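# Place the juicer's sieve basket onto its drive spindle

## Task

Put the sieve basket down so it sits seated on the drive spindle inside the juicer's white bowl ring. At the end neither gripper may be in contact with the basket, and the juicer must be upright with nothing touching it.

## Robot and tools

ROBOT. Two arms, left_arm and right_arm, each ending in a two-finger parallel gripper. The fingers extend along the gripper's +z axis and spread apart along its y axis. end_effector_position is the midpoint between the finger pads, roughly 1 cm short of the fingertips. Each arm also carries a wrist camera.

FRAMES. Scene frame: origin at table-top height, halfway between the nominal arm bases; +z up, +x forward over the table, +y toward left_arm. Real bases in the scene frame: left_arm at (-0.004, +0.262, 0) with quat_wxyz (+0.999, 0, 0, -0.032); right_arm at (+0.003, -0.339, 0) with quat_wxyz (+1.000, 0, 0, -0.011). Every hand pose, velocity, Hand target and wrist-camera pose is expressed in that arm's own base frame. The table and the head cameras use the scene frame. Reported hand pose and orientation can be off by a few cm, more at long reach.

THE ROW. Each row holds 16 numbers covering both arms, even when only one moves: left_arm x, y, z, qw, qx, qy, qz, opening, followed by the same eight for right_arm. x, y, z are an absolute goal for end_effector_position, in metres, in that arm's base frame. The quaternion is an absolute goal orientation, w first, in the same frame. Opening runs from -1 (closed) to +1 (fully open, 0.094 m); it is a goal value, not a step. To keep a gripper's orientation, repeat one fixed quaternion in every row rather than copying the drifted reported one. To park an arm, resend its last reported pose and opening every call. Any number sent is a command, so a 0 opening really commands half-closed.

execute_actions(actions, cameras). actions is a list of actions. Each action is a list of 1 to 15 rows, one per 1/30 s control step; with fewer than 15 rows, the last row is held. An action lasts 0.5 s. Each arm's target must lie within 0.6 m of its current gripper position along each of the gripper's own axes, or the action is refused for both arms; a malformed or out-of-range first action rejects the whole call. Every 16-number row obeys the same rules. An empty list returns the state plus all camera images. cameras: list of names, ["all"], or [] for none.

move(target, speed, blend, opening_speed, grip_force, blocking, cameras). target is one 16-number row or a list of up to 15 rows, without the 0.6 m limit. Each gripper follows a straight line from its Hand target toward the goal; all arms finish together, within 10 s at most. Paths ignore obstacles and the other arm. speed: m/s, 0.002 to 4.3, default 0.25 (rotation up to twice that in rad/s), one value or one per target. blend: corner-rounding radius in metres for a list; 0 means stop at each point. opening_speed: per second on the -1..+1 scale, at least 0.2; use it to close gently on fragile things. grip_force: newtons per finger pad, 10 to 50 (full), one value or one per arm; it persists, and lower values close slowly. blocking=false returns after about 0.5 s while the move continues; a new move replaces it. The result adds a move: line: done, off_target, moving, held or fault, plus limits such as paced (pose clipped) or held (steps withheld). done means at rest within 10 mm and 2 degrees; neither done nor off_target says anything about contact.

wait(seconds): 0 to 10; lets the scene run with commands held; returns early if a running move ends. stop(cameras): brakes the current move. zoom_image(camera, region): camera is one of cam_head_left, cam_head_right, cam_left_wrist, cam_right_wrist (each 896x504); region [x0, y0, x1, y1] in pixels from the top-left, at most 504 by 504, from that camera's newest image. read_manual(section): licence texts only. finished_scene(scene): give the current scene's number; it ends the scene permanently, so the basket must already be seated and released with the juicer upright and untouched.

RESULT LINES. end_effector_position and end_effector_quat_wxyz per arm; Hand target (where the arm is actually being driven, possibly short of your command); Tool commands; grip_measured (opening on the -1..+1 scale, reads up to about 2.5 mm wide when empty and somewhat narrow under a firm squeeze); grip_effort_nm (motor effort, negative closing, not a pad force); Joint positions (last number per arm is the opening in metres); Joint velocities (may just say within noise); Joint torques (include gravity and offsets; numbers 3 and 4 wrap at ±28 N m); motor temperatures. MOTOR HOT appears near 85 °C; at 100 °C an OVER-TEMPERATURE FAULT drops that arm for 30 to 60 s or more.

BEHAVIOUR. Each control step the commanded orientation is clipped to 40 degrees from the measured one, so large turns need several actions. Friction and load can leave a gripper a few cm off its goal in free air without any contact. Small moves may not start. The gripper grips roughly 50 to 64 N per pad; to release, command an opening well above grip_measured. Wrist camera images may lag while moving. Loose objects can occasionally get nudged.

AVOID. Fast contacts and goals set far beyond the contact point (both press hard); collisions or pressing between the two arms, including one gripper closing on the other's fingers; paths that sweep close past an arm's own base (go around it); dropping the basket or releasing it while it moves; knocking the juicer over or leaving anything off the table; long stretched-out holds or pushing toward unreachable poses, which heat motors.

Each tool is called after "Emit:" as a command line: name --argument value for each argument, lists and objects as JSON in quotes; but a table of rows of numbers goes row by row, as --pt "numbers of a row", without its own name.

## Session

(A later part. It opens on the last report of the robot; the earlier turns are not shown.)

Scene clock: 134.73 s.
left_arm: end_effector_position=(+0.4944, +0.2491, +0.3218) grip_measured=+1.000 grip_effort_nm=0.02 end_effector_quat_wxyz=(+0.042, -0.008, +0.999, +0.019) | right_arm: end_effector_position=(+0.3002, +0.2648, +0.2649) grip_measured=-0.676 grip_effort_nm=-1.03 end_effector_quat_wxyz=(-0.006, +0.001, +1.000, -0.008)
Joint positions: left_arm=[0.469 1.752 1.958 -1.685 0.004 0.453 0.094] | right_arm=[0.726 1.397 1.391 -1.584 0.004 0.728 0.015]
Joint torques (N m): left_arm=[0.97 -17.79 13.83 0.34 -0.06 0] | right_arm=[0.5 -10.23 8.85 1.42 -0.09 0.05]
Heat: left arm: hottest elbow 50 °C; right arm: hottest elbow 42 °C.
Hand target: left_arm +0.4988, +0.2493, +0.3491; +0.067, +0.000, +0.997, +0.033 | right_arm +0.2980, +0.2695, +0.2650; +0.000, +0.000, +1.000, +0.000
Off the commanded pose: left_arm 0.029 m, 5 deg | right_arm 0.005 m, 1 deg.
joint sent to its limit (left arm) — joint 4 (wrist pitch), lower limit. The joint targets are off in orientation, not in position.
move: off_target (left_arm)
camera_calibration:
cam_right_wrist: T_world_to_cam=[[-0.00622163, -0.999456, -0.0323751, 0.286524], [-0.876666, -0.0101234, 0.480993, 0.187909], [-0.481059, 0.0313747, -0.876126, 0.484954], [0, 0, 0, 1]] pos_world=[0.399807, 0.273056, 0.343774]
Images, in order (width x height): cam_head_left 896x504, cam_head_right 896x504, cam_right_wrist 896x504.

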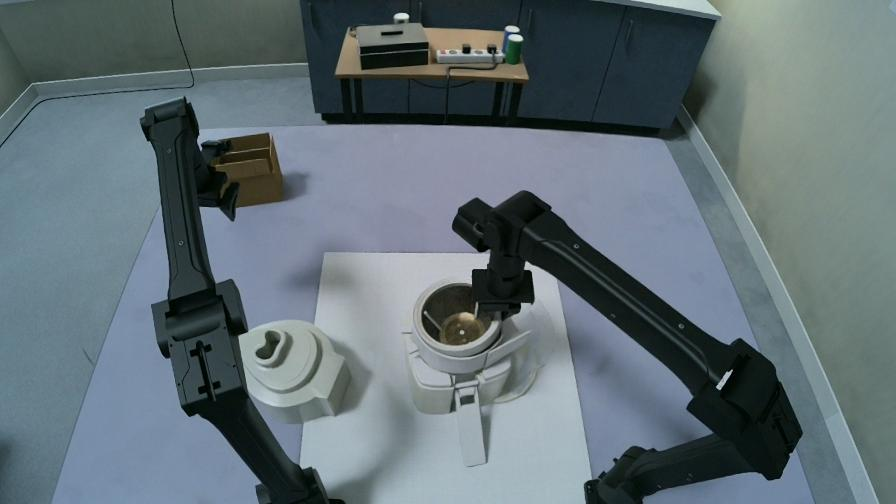

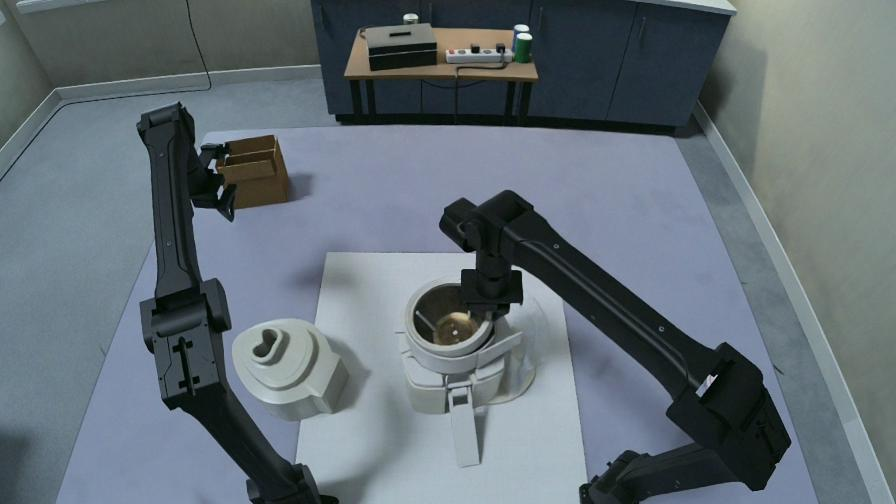

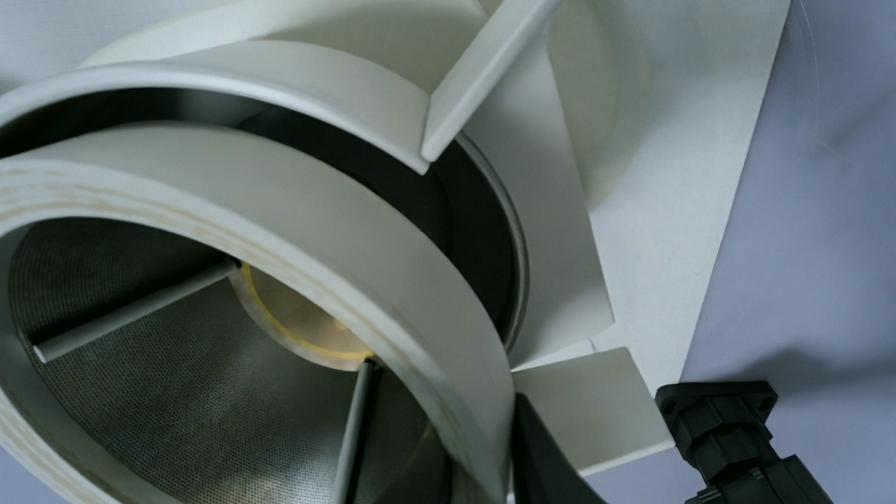

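Emit:
move --pt "0.5 0.25 0.35 0 0 1 0 1 0.301 0.272 0.235 0 0 1 0 -0.9" --speed 0.06 --cameras '["cam_right_wrist","cam_head_left","cam_head_right"]'

Emit:
zoom_image --camera "cam_head_left" --region '[390, 230, 550, 390]'

Emit:
zoom_image --camera "cam_head_right" --region '[390, 230, 550, 390]'

Scene clock: 143.10 s.
left_arm: end_effector_position=(+0.4944, +0.2491, +0.3218) grip_measured=+1.000 grip_effort_nm=0.02 end_effector_quat_wxyz=(+0.042, -0.008, +0.999, +0.019) | right_arm: end_effector_position=(+0.3020, +0.2653, +0.2397) grip_measured=-0.676 grip_effort_nm=-1.03 end_effector_quat_wxyz=(+0.000, +0.003, +1.000, -0.006)
Joint positions: left_arm=[0.469 1.752 1.958 -1.685 0.004 0.453 0.094] | right_arm=[0.726 1.397 1.325 -1.507 0.009 0.732 0.015]
Joint torques (N m): left_arm=[0.97 -17.55 14.11 0.1 -0.09 0.02] | right_arm=[0.38 -8.94 8.99 1.5 -0.27 -0.04]
Heat: left arm: hottest elbow 51 °C; right arm: hottest elbow 42 °C.
Hand target: left_arm +0.4988, +0.2493, +0.3491; +0.067, +0.000, +0.997, +0.033 | right_arm +0.3010, +0.2719, +0.2350; +0.000, +0.000, +1.000, +0.000
Off the commanded pose: left_arm 0.029 m, 5 deg | right_arm 0.008 m, 1 deg.
joint sent to its limit (left arm) — joint 4 (wrist pitch), lower limit. The joint targets are off in orientation, not in position.
move: off_target (left_arm)
camera_calibration:
cam_right_wrist: T_world_to_cam=[[-0.00964461, -0.999302, -0.0360827, 0.288155], [-0.882002, -0.00850037, 0.471168, 0.205107], [-0.471146, 0.0363692, -0.881305, 0.460616], [0, 0, 0, 1]] pos_world=[0.400701, 0.272945, 0.3197]
Images, in order (width x height): cam_head_left 896x504, cam_head_right 896x504, cam_right_wrist 896x504.

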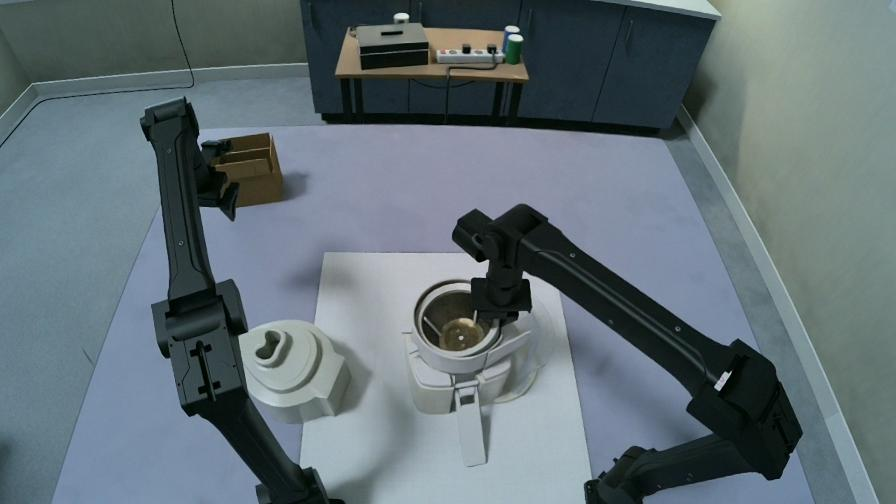

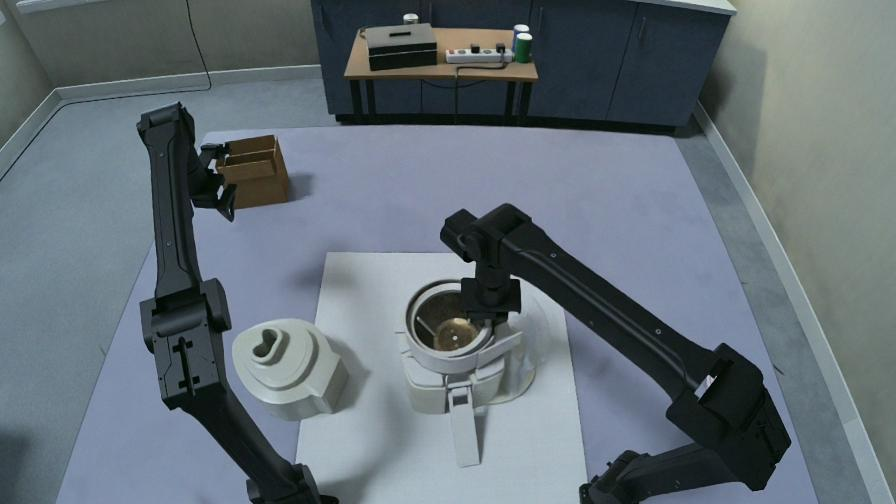

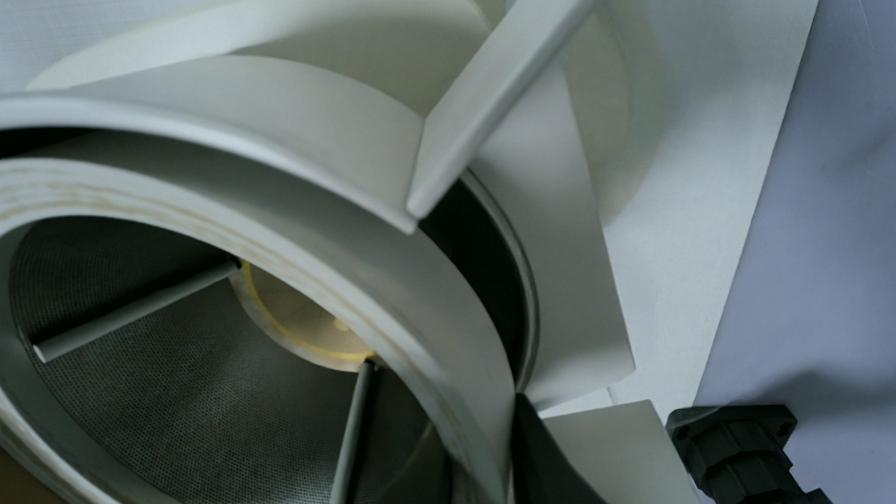

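Scaled by 3.150 from the camera's 896x504 image, which has a finer 1280x720 frame.

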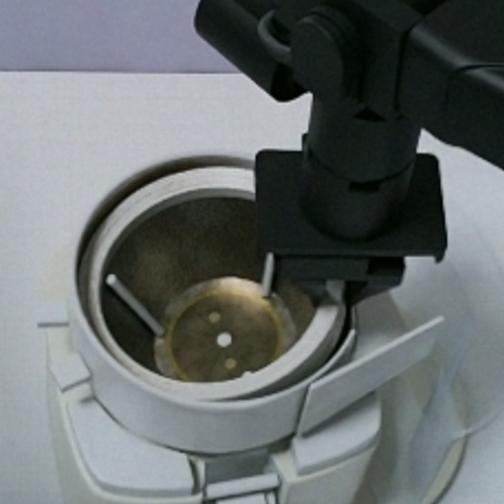

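Scaled by 3.150 from the camera's 896x504 image, which has a finer 1280x720 frame.

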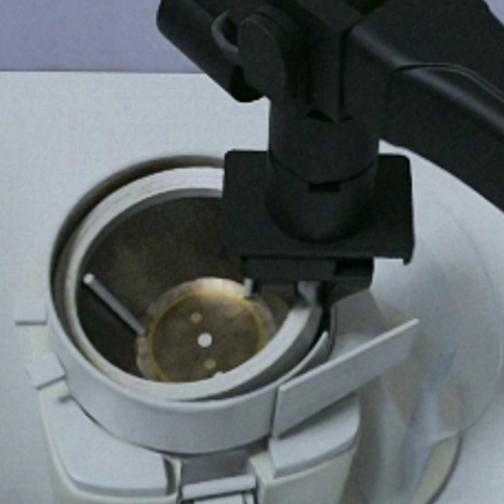

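Emit:
move --pt "0.5 0.25 0.35 0 0 1 0 1 0.303 0.271 0.240 0 0 0.9985 0.055 -0.9" --pt "0.5 0.25 0.35 0 0 1 0 1 0.303 0.271 0.215 0 0 0.9985 0.055 -0.9" --speed 0.05 --cameras '["cam_right_wrist","cam_head_left","cam_head_right"]'

Emit:
zoom_image --camera "cam_head_left" --region '[390, 230, 550, 390]'

Emit:
zoom_image --camera "cam_head_right" --region '[390, 230, 550, 390]'

Scene clock: 156.93 s.
left_arm: end_effector_position=(+0.4944, +0.2491, +0.3218) grip_measured=+1.000 grip_effort_nm=0.02 end_effector_quat_wxyz=(+0.042, -0.008, +0.999, +0.019) | right_arm: end_effector_position=(+0.3030, +0.2666, +0.2238) grip_measured=-0.676 grip_effort_nm=-1.03 end_effector_quat_wxyz=(+0.002, +0.008, +0.999, +0.051)
Joint positions: left_arm=[0.469 1.752 1.958 -1.685 0.004 0.453 0.094] | right_arm=[0.69 1.355 1.239 -1.386 -0.077 0.708 0.015]
Joint torques (N m): left_arm=[1.49 -17.67 14.12 0.29 -0.08 0.06] | right_arm=[-0.09 -8.18 8.38 1.98 -0.3 -0.16]
Heat: left arm: hottest elbow 51 °C; right arm: hottest elbow 41 °C.
Hand target: left_arm +0.4988, +0.2493, +0.3491; +0.067, +0.000, +0.997, +0.033 | right_arm +0.3028, +0.2709, +0.2152; +0.000, +0.000, +0.998, +0.055
Off the commanded pose: left_arm 0.029 m, 5 deg | right_arm 0.010 m, 1 deg.
joint sent to its limit (left arm) — joint 4 (wrist pitch), lower limit. The joint targets are off in orientation, not in position.
move: off_target (left_arm)
camera_calibration:
cam_right_wrist: T_world_to_cam=[[-0.0191054, -0.98834, -0.151062, 0.314547], [-0.884199, -0.0538273, 0.463998, 0.227874], [-0.466719, 0.142434, -0.872861, 0.415499], [0, 0, 0, 1]] pos_world=[0.401417, 0.263964, 0.304456]
Images, in order (width x height): cam_head_left 896x504, cam_head_right 896x504, cam_right_wrist 896x504.

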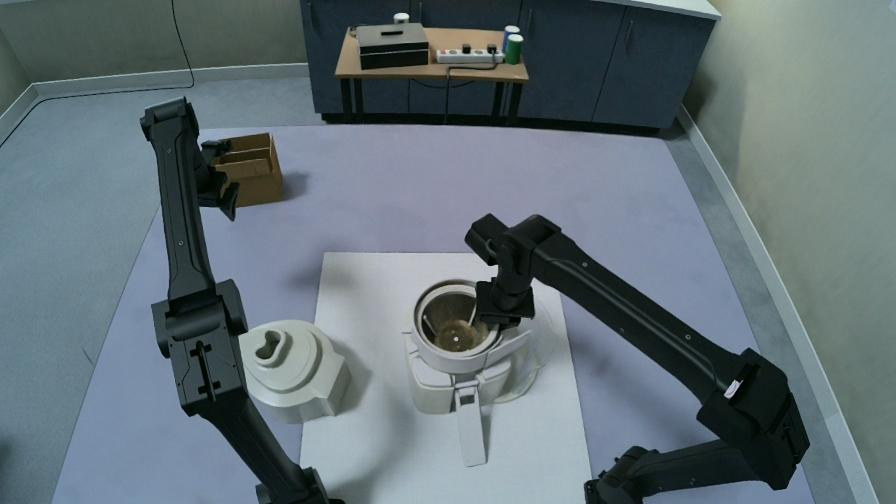

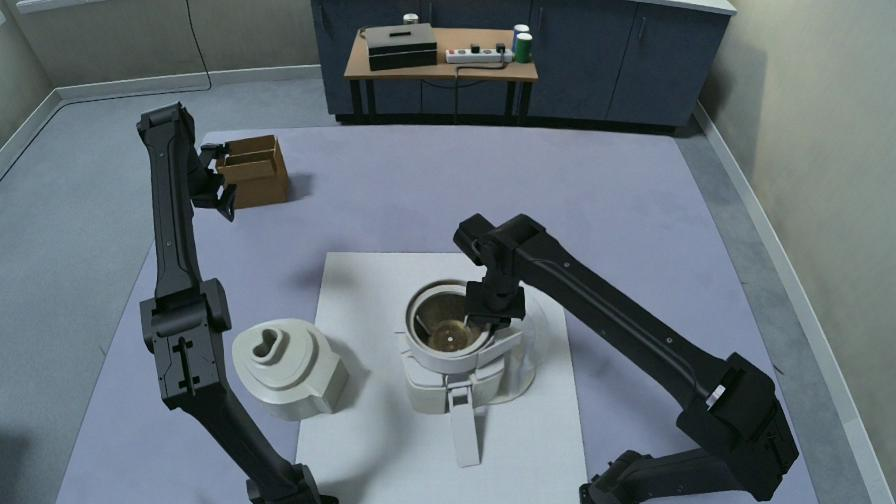

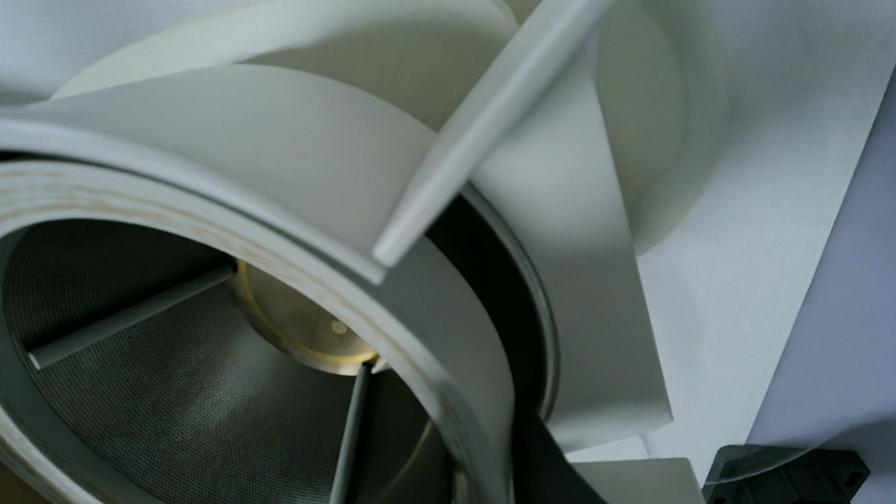

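Scaled by 3.150 from the camera's 896x504 image, which has a finer 1280x720 frame.

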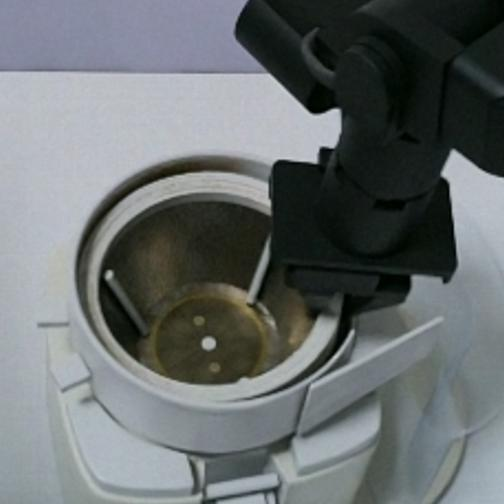

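Scaled by 3.150 from the camera's 896x504 image, which has a finer 1280x720 frame.

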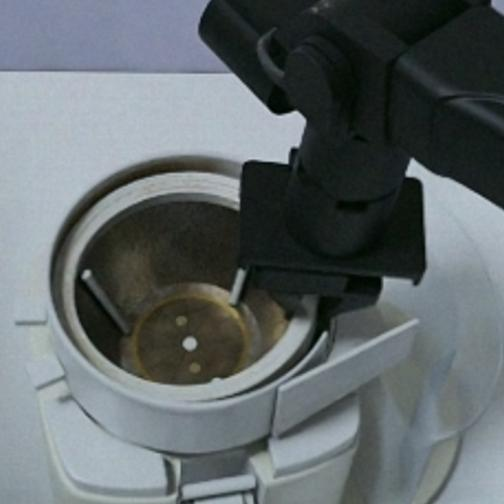

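Emit:
move --pt "0.5 0.25 0.35 0 0 1 0 1 0.303 0.2705 0.198 0 0 0.9985 0.055 -0.9" --pt "0.5 0.25 0.35 0 0 1 0 1 0.303 0.2705 0.183 0 0 0.9985 0.055 -0.9" --speed 0.05 --cameras '["cam_right_wrist","cam_head_left"]'

Emit:
zoom_image --camera "cam_head_left" --region '[390, 230, 550, 390]'

Scene clock: 165.07 s.
left_arm: end_effector_position=(+0.4944, +0.2491, +0.3218) grip_measured=+1.000 grip_effort_nm=0.02 end_effector_quat_wxyz=(+0.042, -0.008, +0.999, +0.019) | right_arm: end_effector_position=(+0.3033, +0.2659, +0.2119) grip_measured=-0.676 grip_effort_nm=-1.03 end_effector_quat_wxyz=(+0.016, +0.007, +0.998, +0.064)
Joint positions: left_arm=[0.469 1.752 1.958 -1.685 0.004 0.453 0.094] | right_arm=[0.687 1.334 1.185 -1.315 -0.078 0.706 0.015]
Joint torques (N m): left_arm=[1.03 -17.73 14.01 0.29 -0.07 0.09] | right_arm=[0.03 -5.6 6.9 2.35 -0.23 -0.17]
Motor temperatures (°C): left_arm=[25 45 52 25 24 26 27] | right_arm=[27 33 41 23 26 25 27]
Heat: left arm: hottest elbow 52 °C; right arm: hottest elbow 41 °C.
Hand target: left_arm +0.4988, +0.2493, +0.3491; +0.067, +0.000, +0.997, +0.033 | right_arm +0.3018, +0.2693, +0.1840; +0.000, +0.000, +0.998, +0.055
Off the commanded pose: left_arm 0.029 m, 5 deg | right_arm 0.029 m, 2 deg.
joint sent to its limit (left arm) — joint 4 (wrist pitch), lower limit. The joint targets are off in orientation, not in position.
move: off_target (left_arm, right_arm)
camera_calibration:
cam_right_wrist: T_world_to_cam=[[-0.0138781, -0.984198, -0.176529, 0.314758], [-0.897416, -0.0655984, 0.436281, 0.246632], [-0.440967, 0.164474, -0.882324, 0.39361], [0, 0, 0, 1]] pos_world=[0.399269, 0.261224, 0.295255]
Images, in order (width x height): cam_head_left 896x504, cam_right_wrist 896x504.

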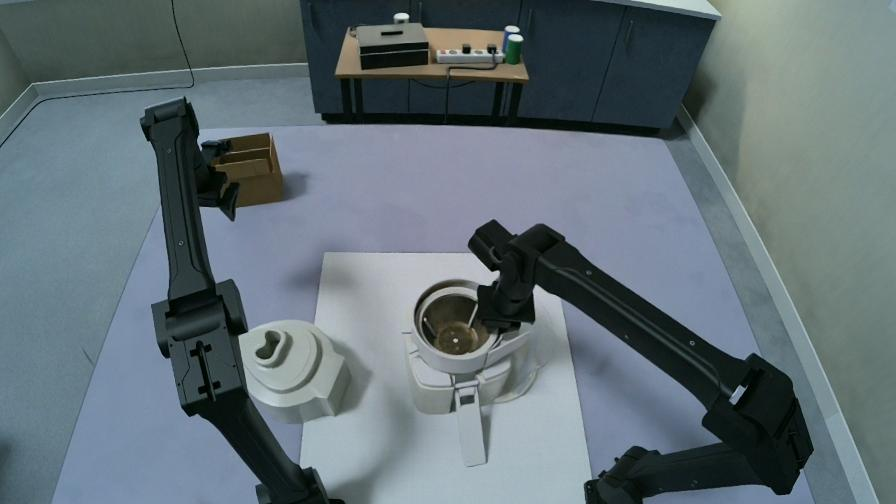

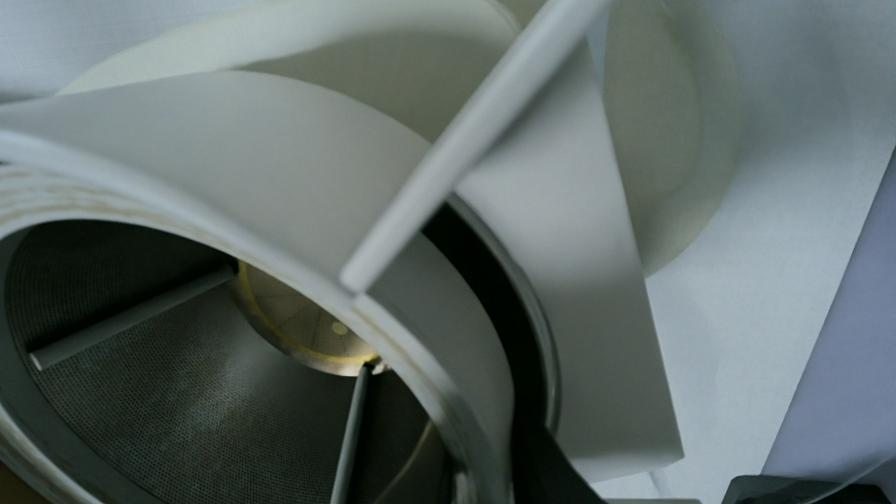

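Scaled by 3.150 from the camera's 896x504 image, which has a finer 1280x720 frame.

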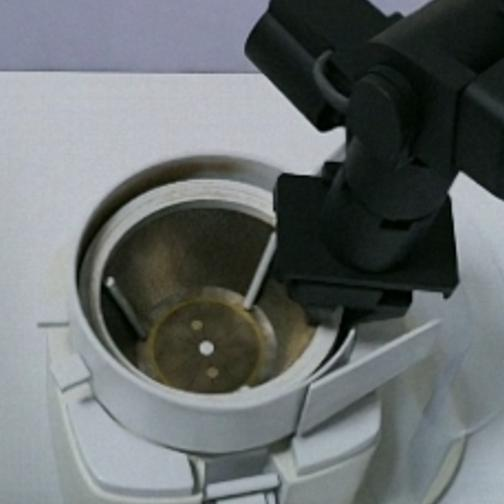

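Emit:
move --pt "0.5 0.25 0.35 0 0 1 0 1 0.299 0.270 0.195 0 0 0.9985 0.055 -0.9" --pt "0.5 0.25 0.35 0 0 1 0 1 0.314 0.272 0.195 -0.0048 -0.0871 0.9947 0.0548 -0.9" --pt "0.5 0.25 0.35 0 0 1 0 1 0.288 0.272 0.195 0.0048 0.0871 0.9947 0.0548 -0.9" --pt "0.5 0.25 0.35 0 0 1 0 1 0.301 0.271 0.195 0 0 0.9985 0.055 -0.9" --speed 0.05 --blend 0.003 --cameras '["cam_right_wrist","cam_head_left"]'

Emit:
zoom_image --camera "cam_head_left" --region '[390, 230, 550, 390]'

Scene clock: 182.10 s.
left_arm: end_effector_position=(+0.4944, +0.2491, +0.3218) grip_measured=+1.000 grip_effort_nm=0.02 end_effector_quat_wxyz=(+0.042, -0.008, +0.999, +0.019) | right_arm: end_effector_position=(+0.2997, +0.2652, +0.2114) grip_measured=-0.676 grip_effort_nm=-1.03 end_effector_quat_wxyz=(+0.018, +0.015, +0.998, +0.065)
Joint positions: left_arm=[0.469 1.752 1.958 -1.685 0.004 0.453 0.094] | right_arm=[0.693 1.323 1.173 -1.309 -0.076 0.727 0.015]
Joint torques (N m): left_arm=[1.44 -17.32 14.16 0.03 -0.06 0.05] | right_arm=[-0.09 -5.36 9.8 1.03 -0.34 -0.33]
Heat: left arm: hottest elbow 52 °C; right arm: hottest elbow 39 °C.
Hand target: left_arm +0.4988, +0.2493, +0.3491; +0.067, +0.000, +0.997, +0.033 | right_arm +0.3004, +0.2705, +0.1952; +0.000, +0.000, +0.998, +0.055
Off the commanded pose: left_arm 0.029 m, 5 deg | right_arm 0.017 m, 3 deg.
joint sent to its limit (left arm) — joint 4 (wrist pitch), lower limit. The joint targets are off in orientation, not in position.
move: off_target (left_arm, right_arm)
camera_calibration:
cam_right_wrist: T_world_to_cam=[[-0.0289731, -0.983531, -0.178401, 0.31871], [-0.899317, -0.05226, 0.434163, 0.241055], [-0.436336, 0.173019, -0.882992, 0.388181], [0, 0, 0, 1]] pos_world=[0.395397, 0.258896, 0.294962]
Images, in order (width x height): cam_head_left 896x504, cam_right_wrist 896x504.

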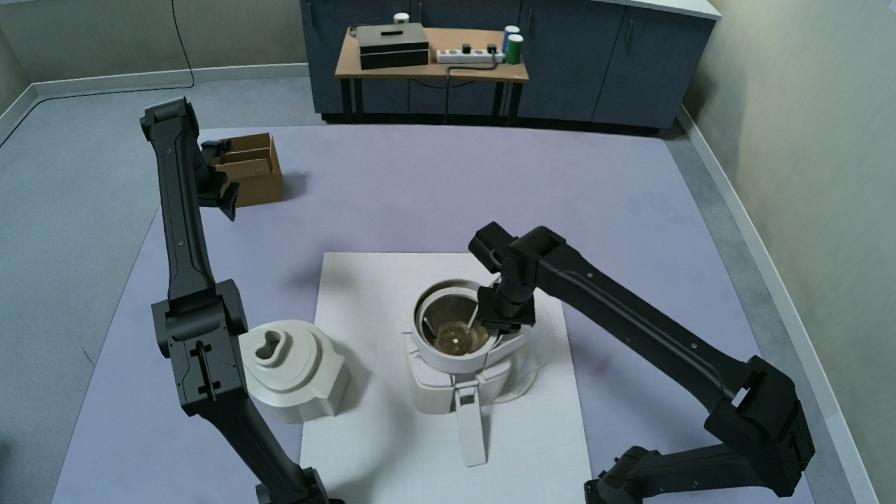

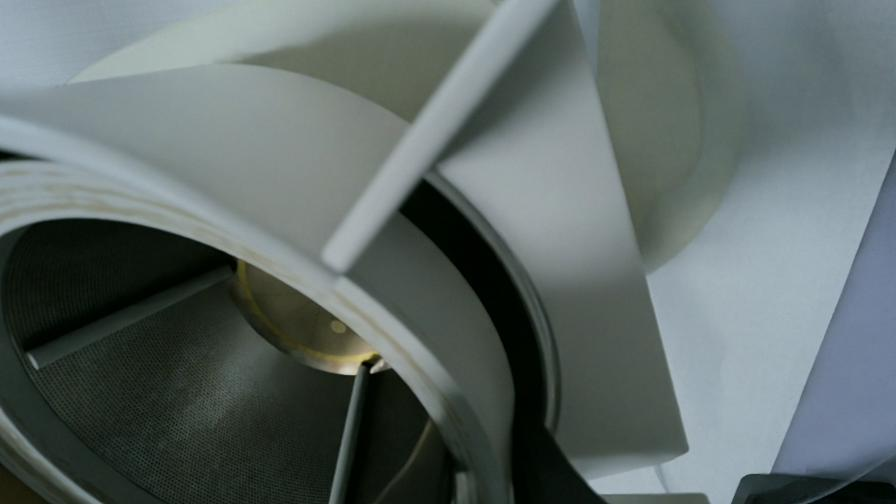

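Scaled by 3.150 from the camera's 896x504 image, which has a finer 1280x720 frame.

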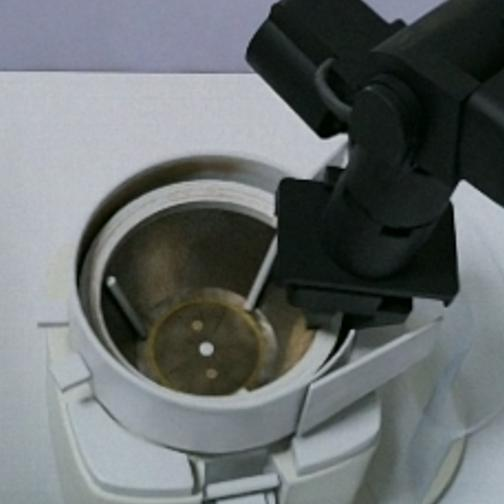

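Emit:
move --pt "0.5 0.25 0.35 0 0 1 0 1 0.301 0.268 0.212 0 0 0.9985 0.055 -0.9" --pt "0.5 0.25 0.35 0 0 1 0 1 0.301 0.268 0.210 0 0 0.9985 0.055 -0.35" --pt "0.5 0.25 0.35 0 0 1 0 1 0.301 0.266 0.30 0 0 0.9985 0.055 -0.35" --pt "0.5 0.25 0.35 0 0 1 0 1 0.30 0.30 0.40 0.342 0 0.94 0 0" --speed '[0.05,0.05,0.1,0.2]' --opening_speed 0.5 --cameras '["cam_right_wrist","cam_head_left"]'

Emit:
zoom_image --camera "cam_head_left" --region '[390, 230, 550, 390]'

Scene clock: 200.23 s.
left_arm: end_effector_position=(+0.4944, +0.2491, +0.3218) grip_measured=+1.000 grip_effort_nm=0.02 end_effector_quat_wxyz=(+0.042, -0.008, +0.999, +0.019) | right_arm: end_effector_position=(+0.2957, +0.2867, +0.3630) grip_measured=-0.002 grip_effort_nm=0.09 end_effector_quat_wxyz=(+0.316, -0.015, +0.948, -0.040)
Joint positions: left_arm=[0.469 1.752 1.958 -1.685 0.004 0.453 0.094] | right_arm=[1.002 1.216 1.381 -1.412 0.572 0.875 0.047]
Joint torques (N m): left_arm=[1.38 -17.03 14.23 0.02 -0.06 0.09] | right_arm=[0.5 -7.65 15.92 1.99 0.57 0.04]
Heat: left arm: hottest elbow 53 °C; right arm: hottest elbow 41 °C.
Hand target: left_arm +0.4988, +0.2493, +0.3491; +0.067, +0.000, +0.997, +0.033 | right_arm +0.2985, +0.2978, +0.3997; +0.342, +0.000, +0.940, +0.000
Off the commanded pose: left_arm 0.029 m, 5 deg | right_arm 0.040 m, 6 deg.
joint sent to its limit (left arm) — joint 4 (wrist pitch), lower limit. The joint targets are off in orientation, not in position.
move: off_target (left_arm, right_arm); target 4's new opening was sent with right_arm's hand 0.040 m and 6 deg from that target
camera_calibration:
cam_right_wrist: T_world_to_cam=[[0.0292445, -0.998569, 0.0447726, 0.272901], [-0.987956, -0.0356845, -0.150567, 0.406445], [0.151949, -0.0398301, -0.987585, 0.44162], [0, 0, 0, 1]] pos_world=[0.326465, 0.304604, 0.485116]
Images, in order (width x height): cam_head_left 896x504, cam_right_wrist 896x504.

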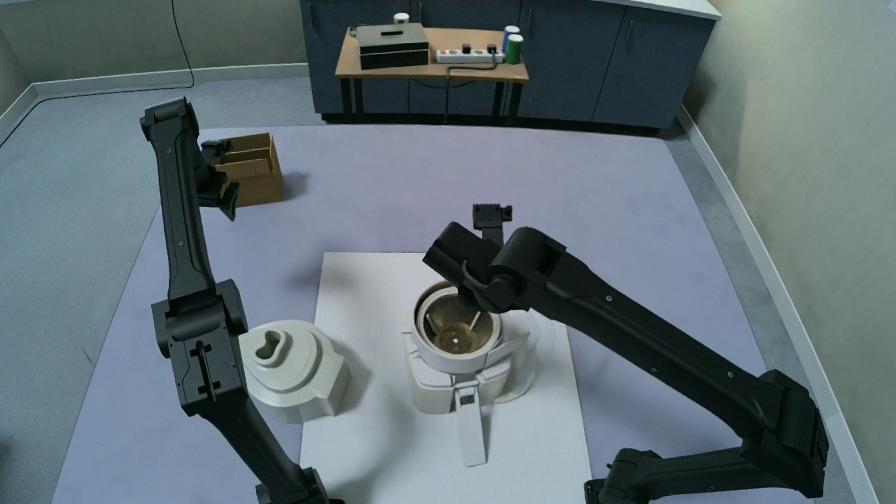

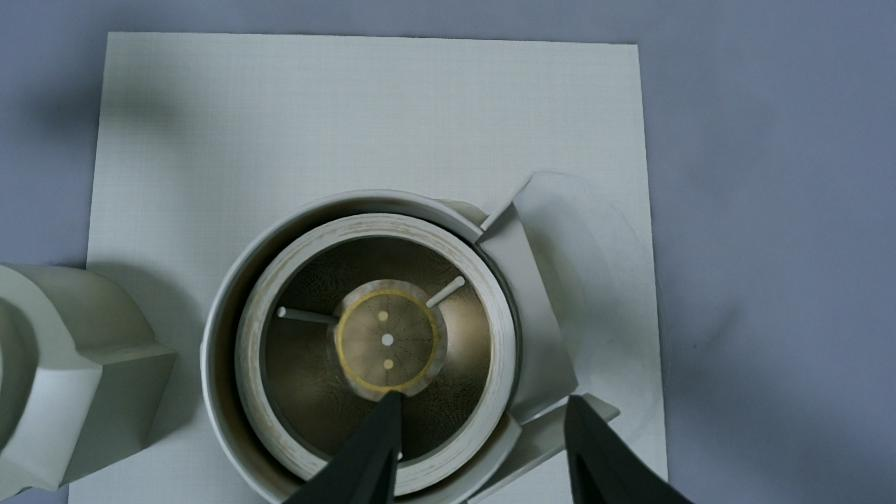

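Scaled by 3.150 from the camera's 896x504 image, which has a finer 1280x720 frame.

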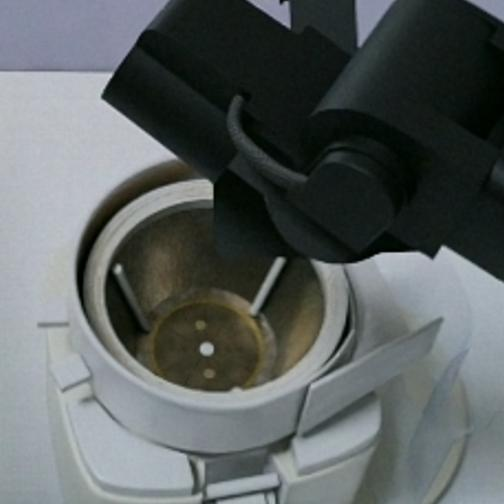

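Emit:
move --pt "0.5 0.25 0.35 0 0 1 0 1 0.302 0.34 0.32 0 0 1 0 -1" --pt "0.5 0.25 0.35 0 0 1 0 1 0.302 0.343 0.20 0 0 1 0 -1" --pt "0.5 0.25 0.35 0 0 1 0 1 0.302 0.343 0.145 0 0 1 0 -1" --speed '[0.2,0.12,0.04]' --cameras '["cam_right_wrist","cam_head_left"]'

Emit:
zoom_image --camera "cam_head_left" --region '[390, 230, 550, 390]'

Scene clock: 227.53 s.
left_arm: end_effector_position=(+0.4944, +0.2491, +0.3218) grip_measured=+1.000 grip_effort_nm=0.02 end_effector_quat_wxyz=(+0.042, -0.008, +0.999, +0.019) | right_arm: end_effector_position=(+0.3081, +0.3503, +0.1713) grip_measured=-0.996 grip_effort_nm=-0.20 end_effector_quat_wxyz=(+0.023, +0.002, +1.000, +0.018)
Joint positions: left_arm=[0.469 1.752 1.958 -1.685 0.004 0.453 0.094] | right_arm=[0.854 1.549 1.307 -1.271 0.011 0.858 0]
Joint torques (N m): left_arm=[1.08 -18.43 14.12 0.5 -0.1 0.06] | right_arm=[-1.2 -9.64 6.56 0.92 -0.32 -0.12]
Heat: left arm: hottest elbow 54 °C; right arm: hottest elbow 44 °C.
Hand target: left_arm +0.4988, +0.2493, +0.3491; +0.067, +0.000, +0.997, +0.033 | right_arm +0.3015, +0.3425, +0.1461; +0.000, +0.000, +1.000, +0.000
Off the commanded pose: left_arm 0.029 m, 5 deg | right_arm 0.028 m, 3 deg.
joint sent to its limit (left arm) — joint 4 (wrist pitch), lower limit. The joint targets are off in orientation, not in position.
move: off_target (left_arm, right_arm)
camera_calibration:
cam_right_wrist: T_world_to_cam=[[-0.00454722, -0.996363, -0.0850855, 0.376414], [-0.902736, -0.0325119, 0.428964, 0.265404], [-0.43017, 0.0787604, -0.899305, 0.375737], [0, 0, 0, 1]] pos_world=[0.402932, 0.354081, 0.256081]
Images, in order (width x height): cam_head_left 896x504, cam_right_wrist 896x504.

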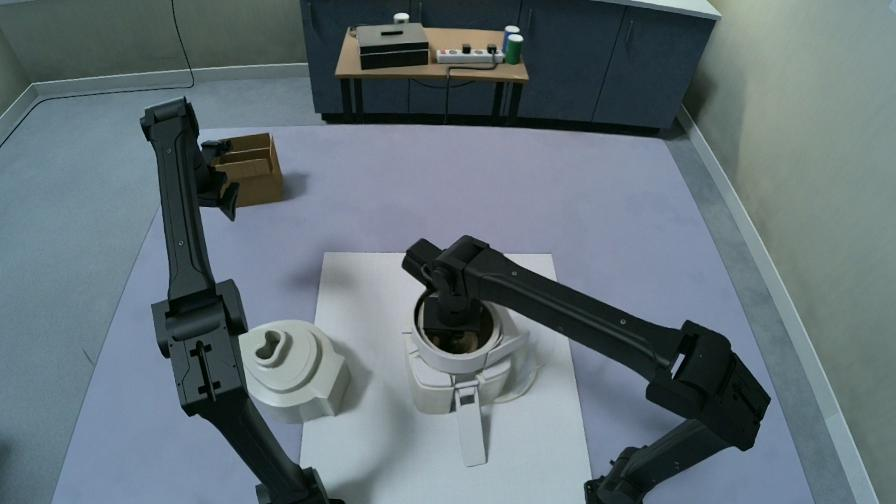

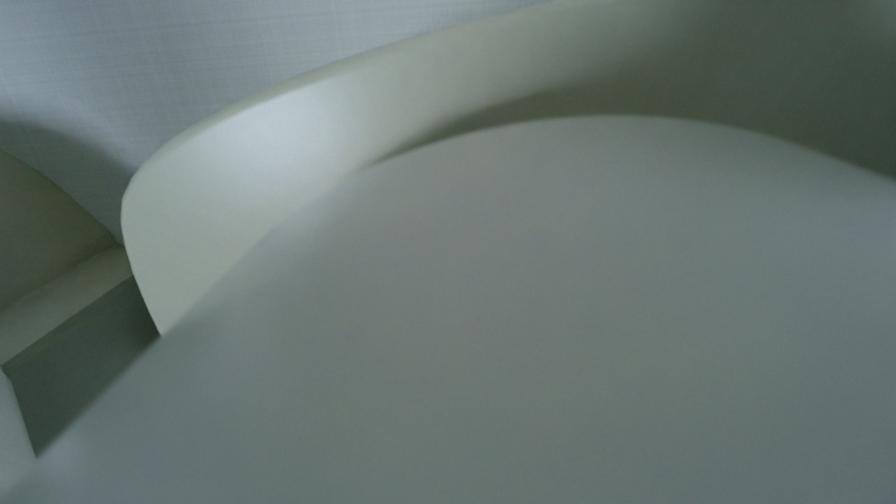

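Scaled by 3.150 from the camera's 896x504 image, which has a finer 1280x720 frame.

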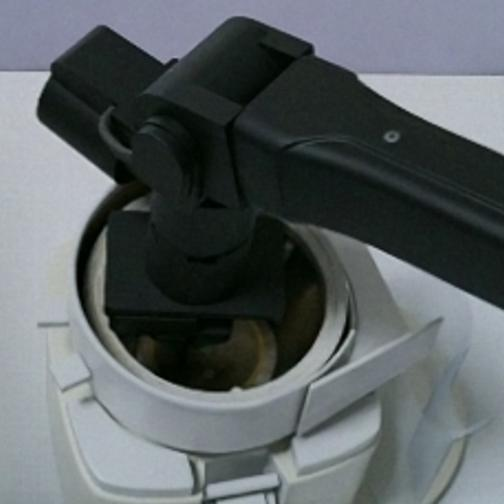

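Emit:
move --pt "0.5 0.25 0.35 0 0 1 0 1 0.302 0.343 0.19 0 0 1 0 -1" --pt "0.5 0.25 0.35 0 0 1 0 1 0.302 0.335 0.32 0 0 1 0 -1" --pt "0.5 0.25 0.35 0 0 1 0 1 0.279 0.2726 0.28 0 0.1564 0.9877 0 -0.3" --pt "0.5 0.25 0.35 0 0 1 0 1 0.279 0.2726 0.206 0 0.1564 0.9877 0 -0.3" --pt "0.5 0.25 0.35 0 0 1 0 1 0.279 0.2726 0.206 0 0.1564 0.9877 0 -0.9" --speed '[0.1,0.2,0.2,0.08,0.08]' --opening_speed 0.7 --cameras '["cam_right_wrist","cam_head_left"]'

Scene clock: 253.40 s.
left_arm: end_effector_position=(+0.4944, +0.2491, +0.3218) grip_measured=+1.000 grip_effort_nm=0.02 end_effector_quat_wxyz=(+0.042, -0.008, +0.999, +0.019) | right_arm: end_effector_position=(+0.2795, +0.2787, +0.2187) grip_measured=-0.898 grip_effort_nm=-0.07 end_effector_quat_wxyz=(+0.010, +0.147, +0.989, +0.013)
Joint positions: left_arm=[0.469 1.752 1.958 -1.685 0.004 0.453 0.094] | right_arm=[0.785 1.356 1.229 -1.41 0 1.08 0.005]
Joint torques (N m): left_arm=[1.61 -17.67 14.08 0.09 -0.06 0.09] | right_arm=[-1.14 -8.18 7.88 0.75 0.12 0.07]
Heat: left arm: hottest elbow 54 °C; right arm: hottest elbow 43 °C.
Hand target: left_arm +0.4988, +0.2493, +0.3491; +0.067, +0.000, +0.997, +0.033 | right_arm +0.2787, +0.2726, +0.2063; +0.000, +0.156, +0.988, +0.000
Off the commanded pose: left_arm 0.029 m, 5 deg | right_arm 0.014 m, 2 deg.
joint sent to its limit (left arm) — joint 4 (wrist pitch), lower limit. The joint targets are off in orientation, not in position.
move: off_target (left_arm, right_arm); target 5's new opening was sent with right_arm's hand 0.029 m and 4 deg from that target
camera_calibration:
cam_right_wrist: T_world_to_cam=[[-0.292523, -0.953059, -0.0781574, 0.375977], [-0.860463, 0.226682, 0.456311, 0.126901], [-0.417174, 0.200733, -0.886381, 0.371217], [0, 0, 0, 1]] pos_world=[0.374038, 0.255047, 0.300519]
Images, in order (width x height): cam_head_left 896x504, cam_right_wrist 896x504.

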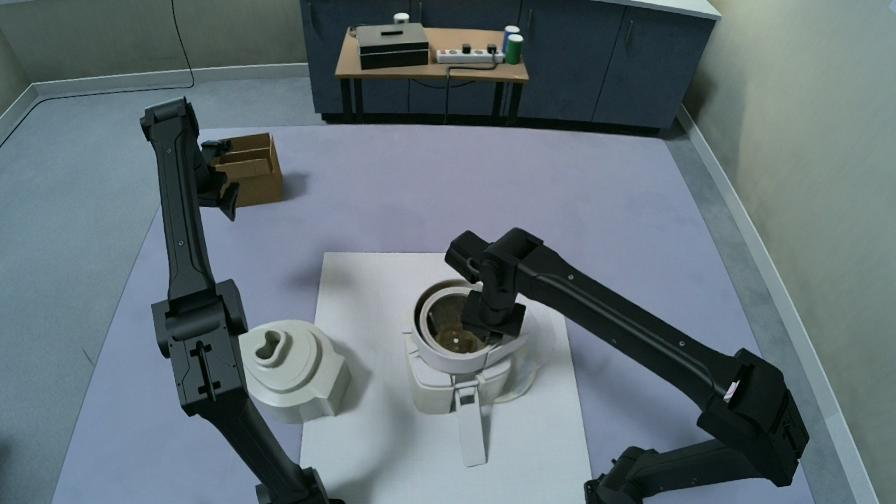

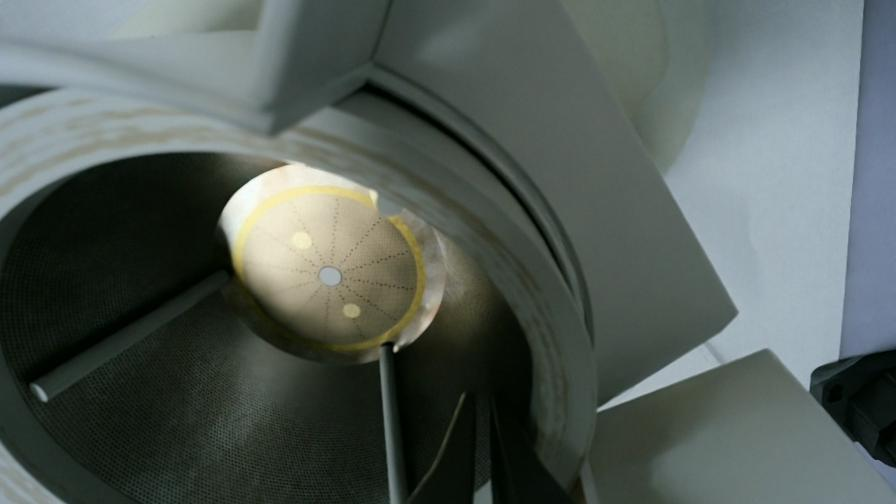

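Emit:
move --pt "0.5 0.25 0.35 0 0 1 0 1 0.279 0.2726 0.275 0 0.1564 0.9877 0 -0.9" --pt "0.5 0.25 0.35 0 0 1 0 1 0.279 0.268 0.275 0 0.1564 0.9877 0 0" --pt "0.5 0.25 0.35 0 0 1 0 1 0.279 0.266 0.206 0 0.1564 0.9877 0 0" --pt "0.5 0.25 0.35 0 0 1 0 1 0.279 0.268 0.206 0 0.1564 0.9877 0 -0.9" --speed '[0.1,0.2,0.08,0.08]' --opening_speed 0.7 --cameras '["cam_right_wrist","cam_head_left"]'

Scene clock: 268.23 s.
left_arm: end_effector_position=(+0.4944, +0.2491, +0.3218) grip_measured=+1.000 grip_effort_nm=0.02 end_effector_quat_wxyz=(+0.042, -0.008, +0.999, +0.019) | right_arm: end_effector_position=(+0.2772, +0.2722, +0.2136) grip_measured=-0.898 grip_effort_nm=-0.08 end_effector_quat_wxyz=(+0.004, +0.152, +0.988, +0.006)
Joint positions: left_arm=[0.469 1.752 1.958 -1.685 0.004 0.453 0.094] | right_arm=[0.777 1.354 1.214 -1.416 -0.001 1.082 0.005]
Joint torques (N m): left_arm=[1.67 -18.32 14.05 0.36 -0.1 0.05] | right_arm=[-1.38 -8.41 8.32 0.8 0.14 -0.05]
Motor temperatures (°C): left_arm=[25 46 55 25 24 26 27] | right_arm=[26 32 43 23 26 25 26]
Heat: left arm: hottest elbow 55 °C; right arm: hottest elbow 43 °C.
Hand target: left_arm +0.4988, +0.2493, +0.3491; +0.067, +0.000, +0.997, +0.033 | right_arm +0.2788, +0.2680, +0.2060; +0.000, +0.156, +0.988, +0.000
Off the commanded pose: left_arm 0.029 m, 5 deg | right_arm 0.009 m, 1 deg.
joint sent to its limit (left arm) — joint 4 (wrist pitch), lower limit. The joint targets are off in orientation, not in position.
move: off_target (left_arm); target 2's new opening was sent with right_arm's hand 0.028 m and 3 deg from that target; target 4's new opening was sent with right_arm's hand 0.028 m and 3 deg from that target
camera_calibration:
cam_right_wrist: T_world_to_cam=[[-0.302584, -0.951131, -0.0615793, 0.36729], [-0.851872, 0.240897, 0.465062, 0.120697], [-0.427501, 0.193178, -0.883134, 0.371271], [0, 0, 0, 1]] pos_world=[0.372673, 0.248544, 0.294367]
Images, in order (width x height): cam_head_left 896x504, cam_right_wrist 896x504.

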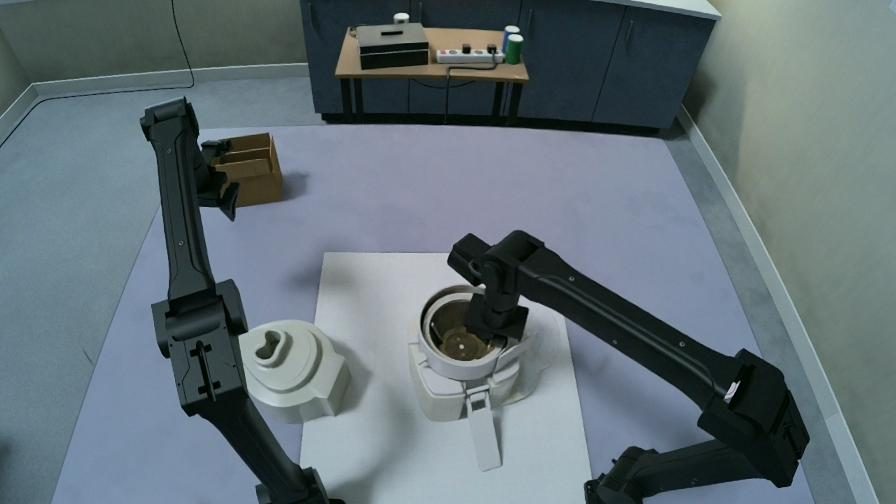

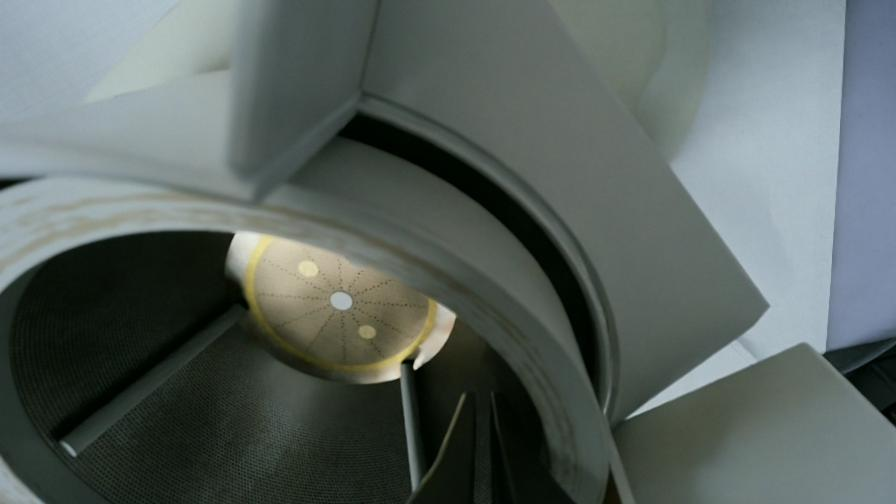

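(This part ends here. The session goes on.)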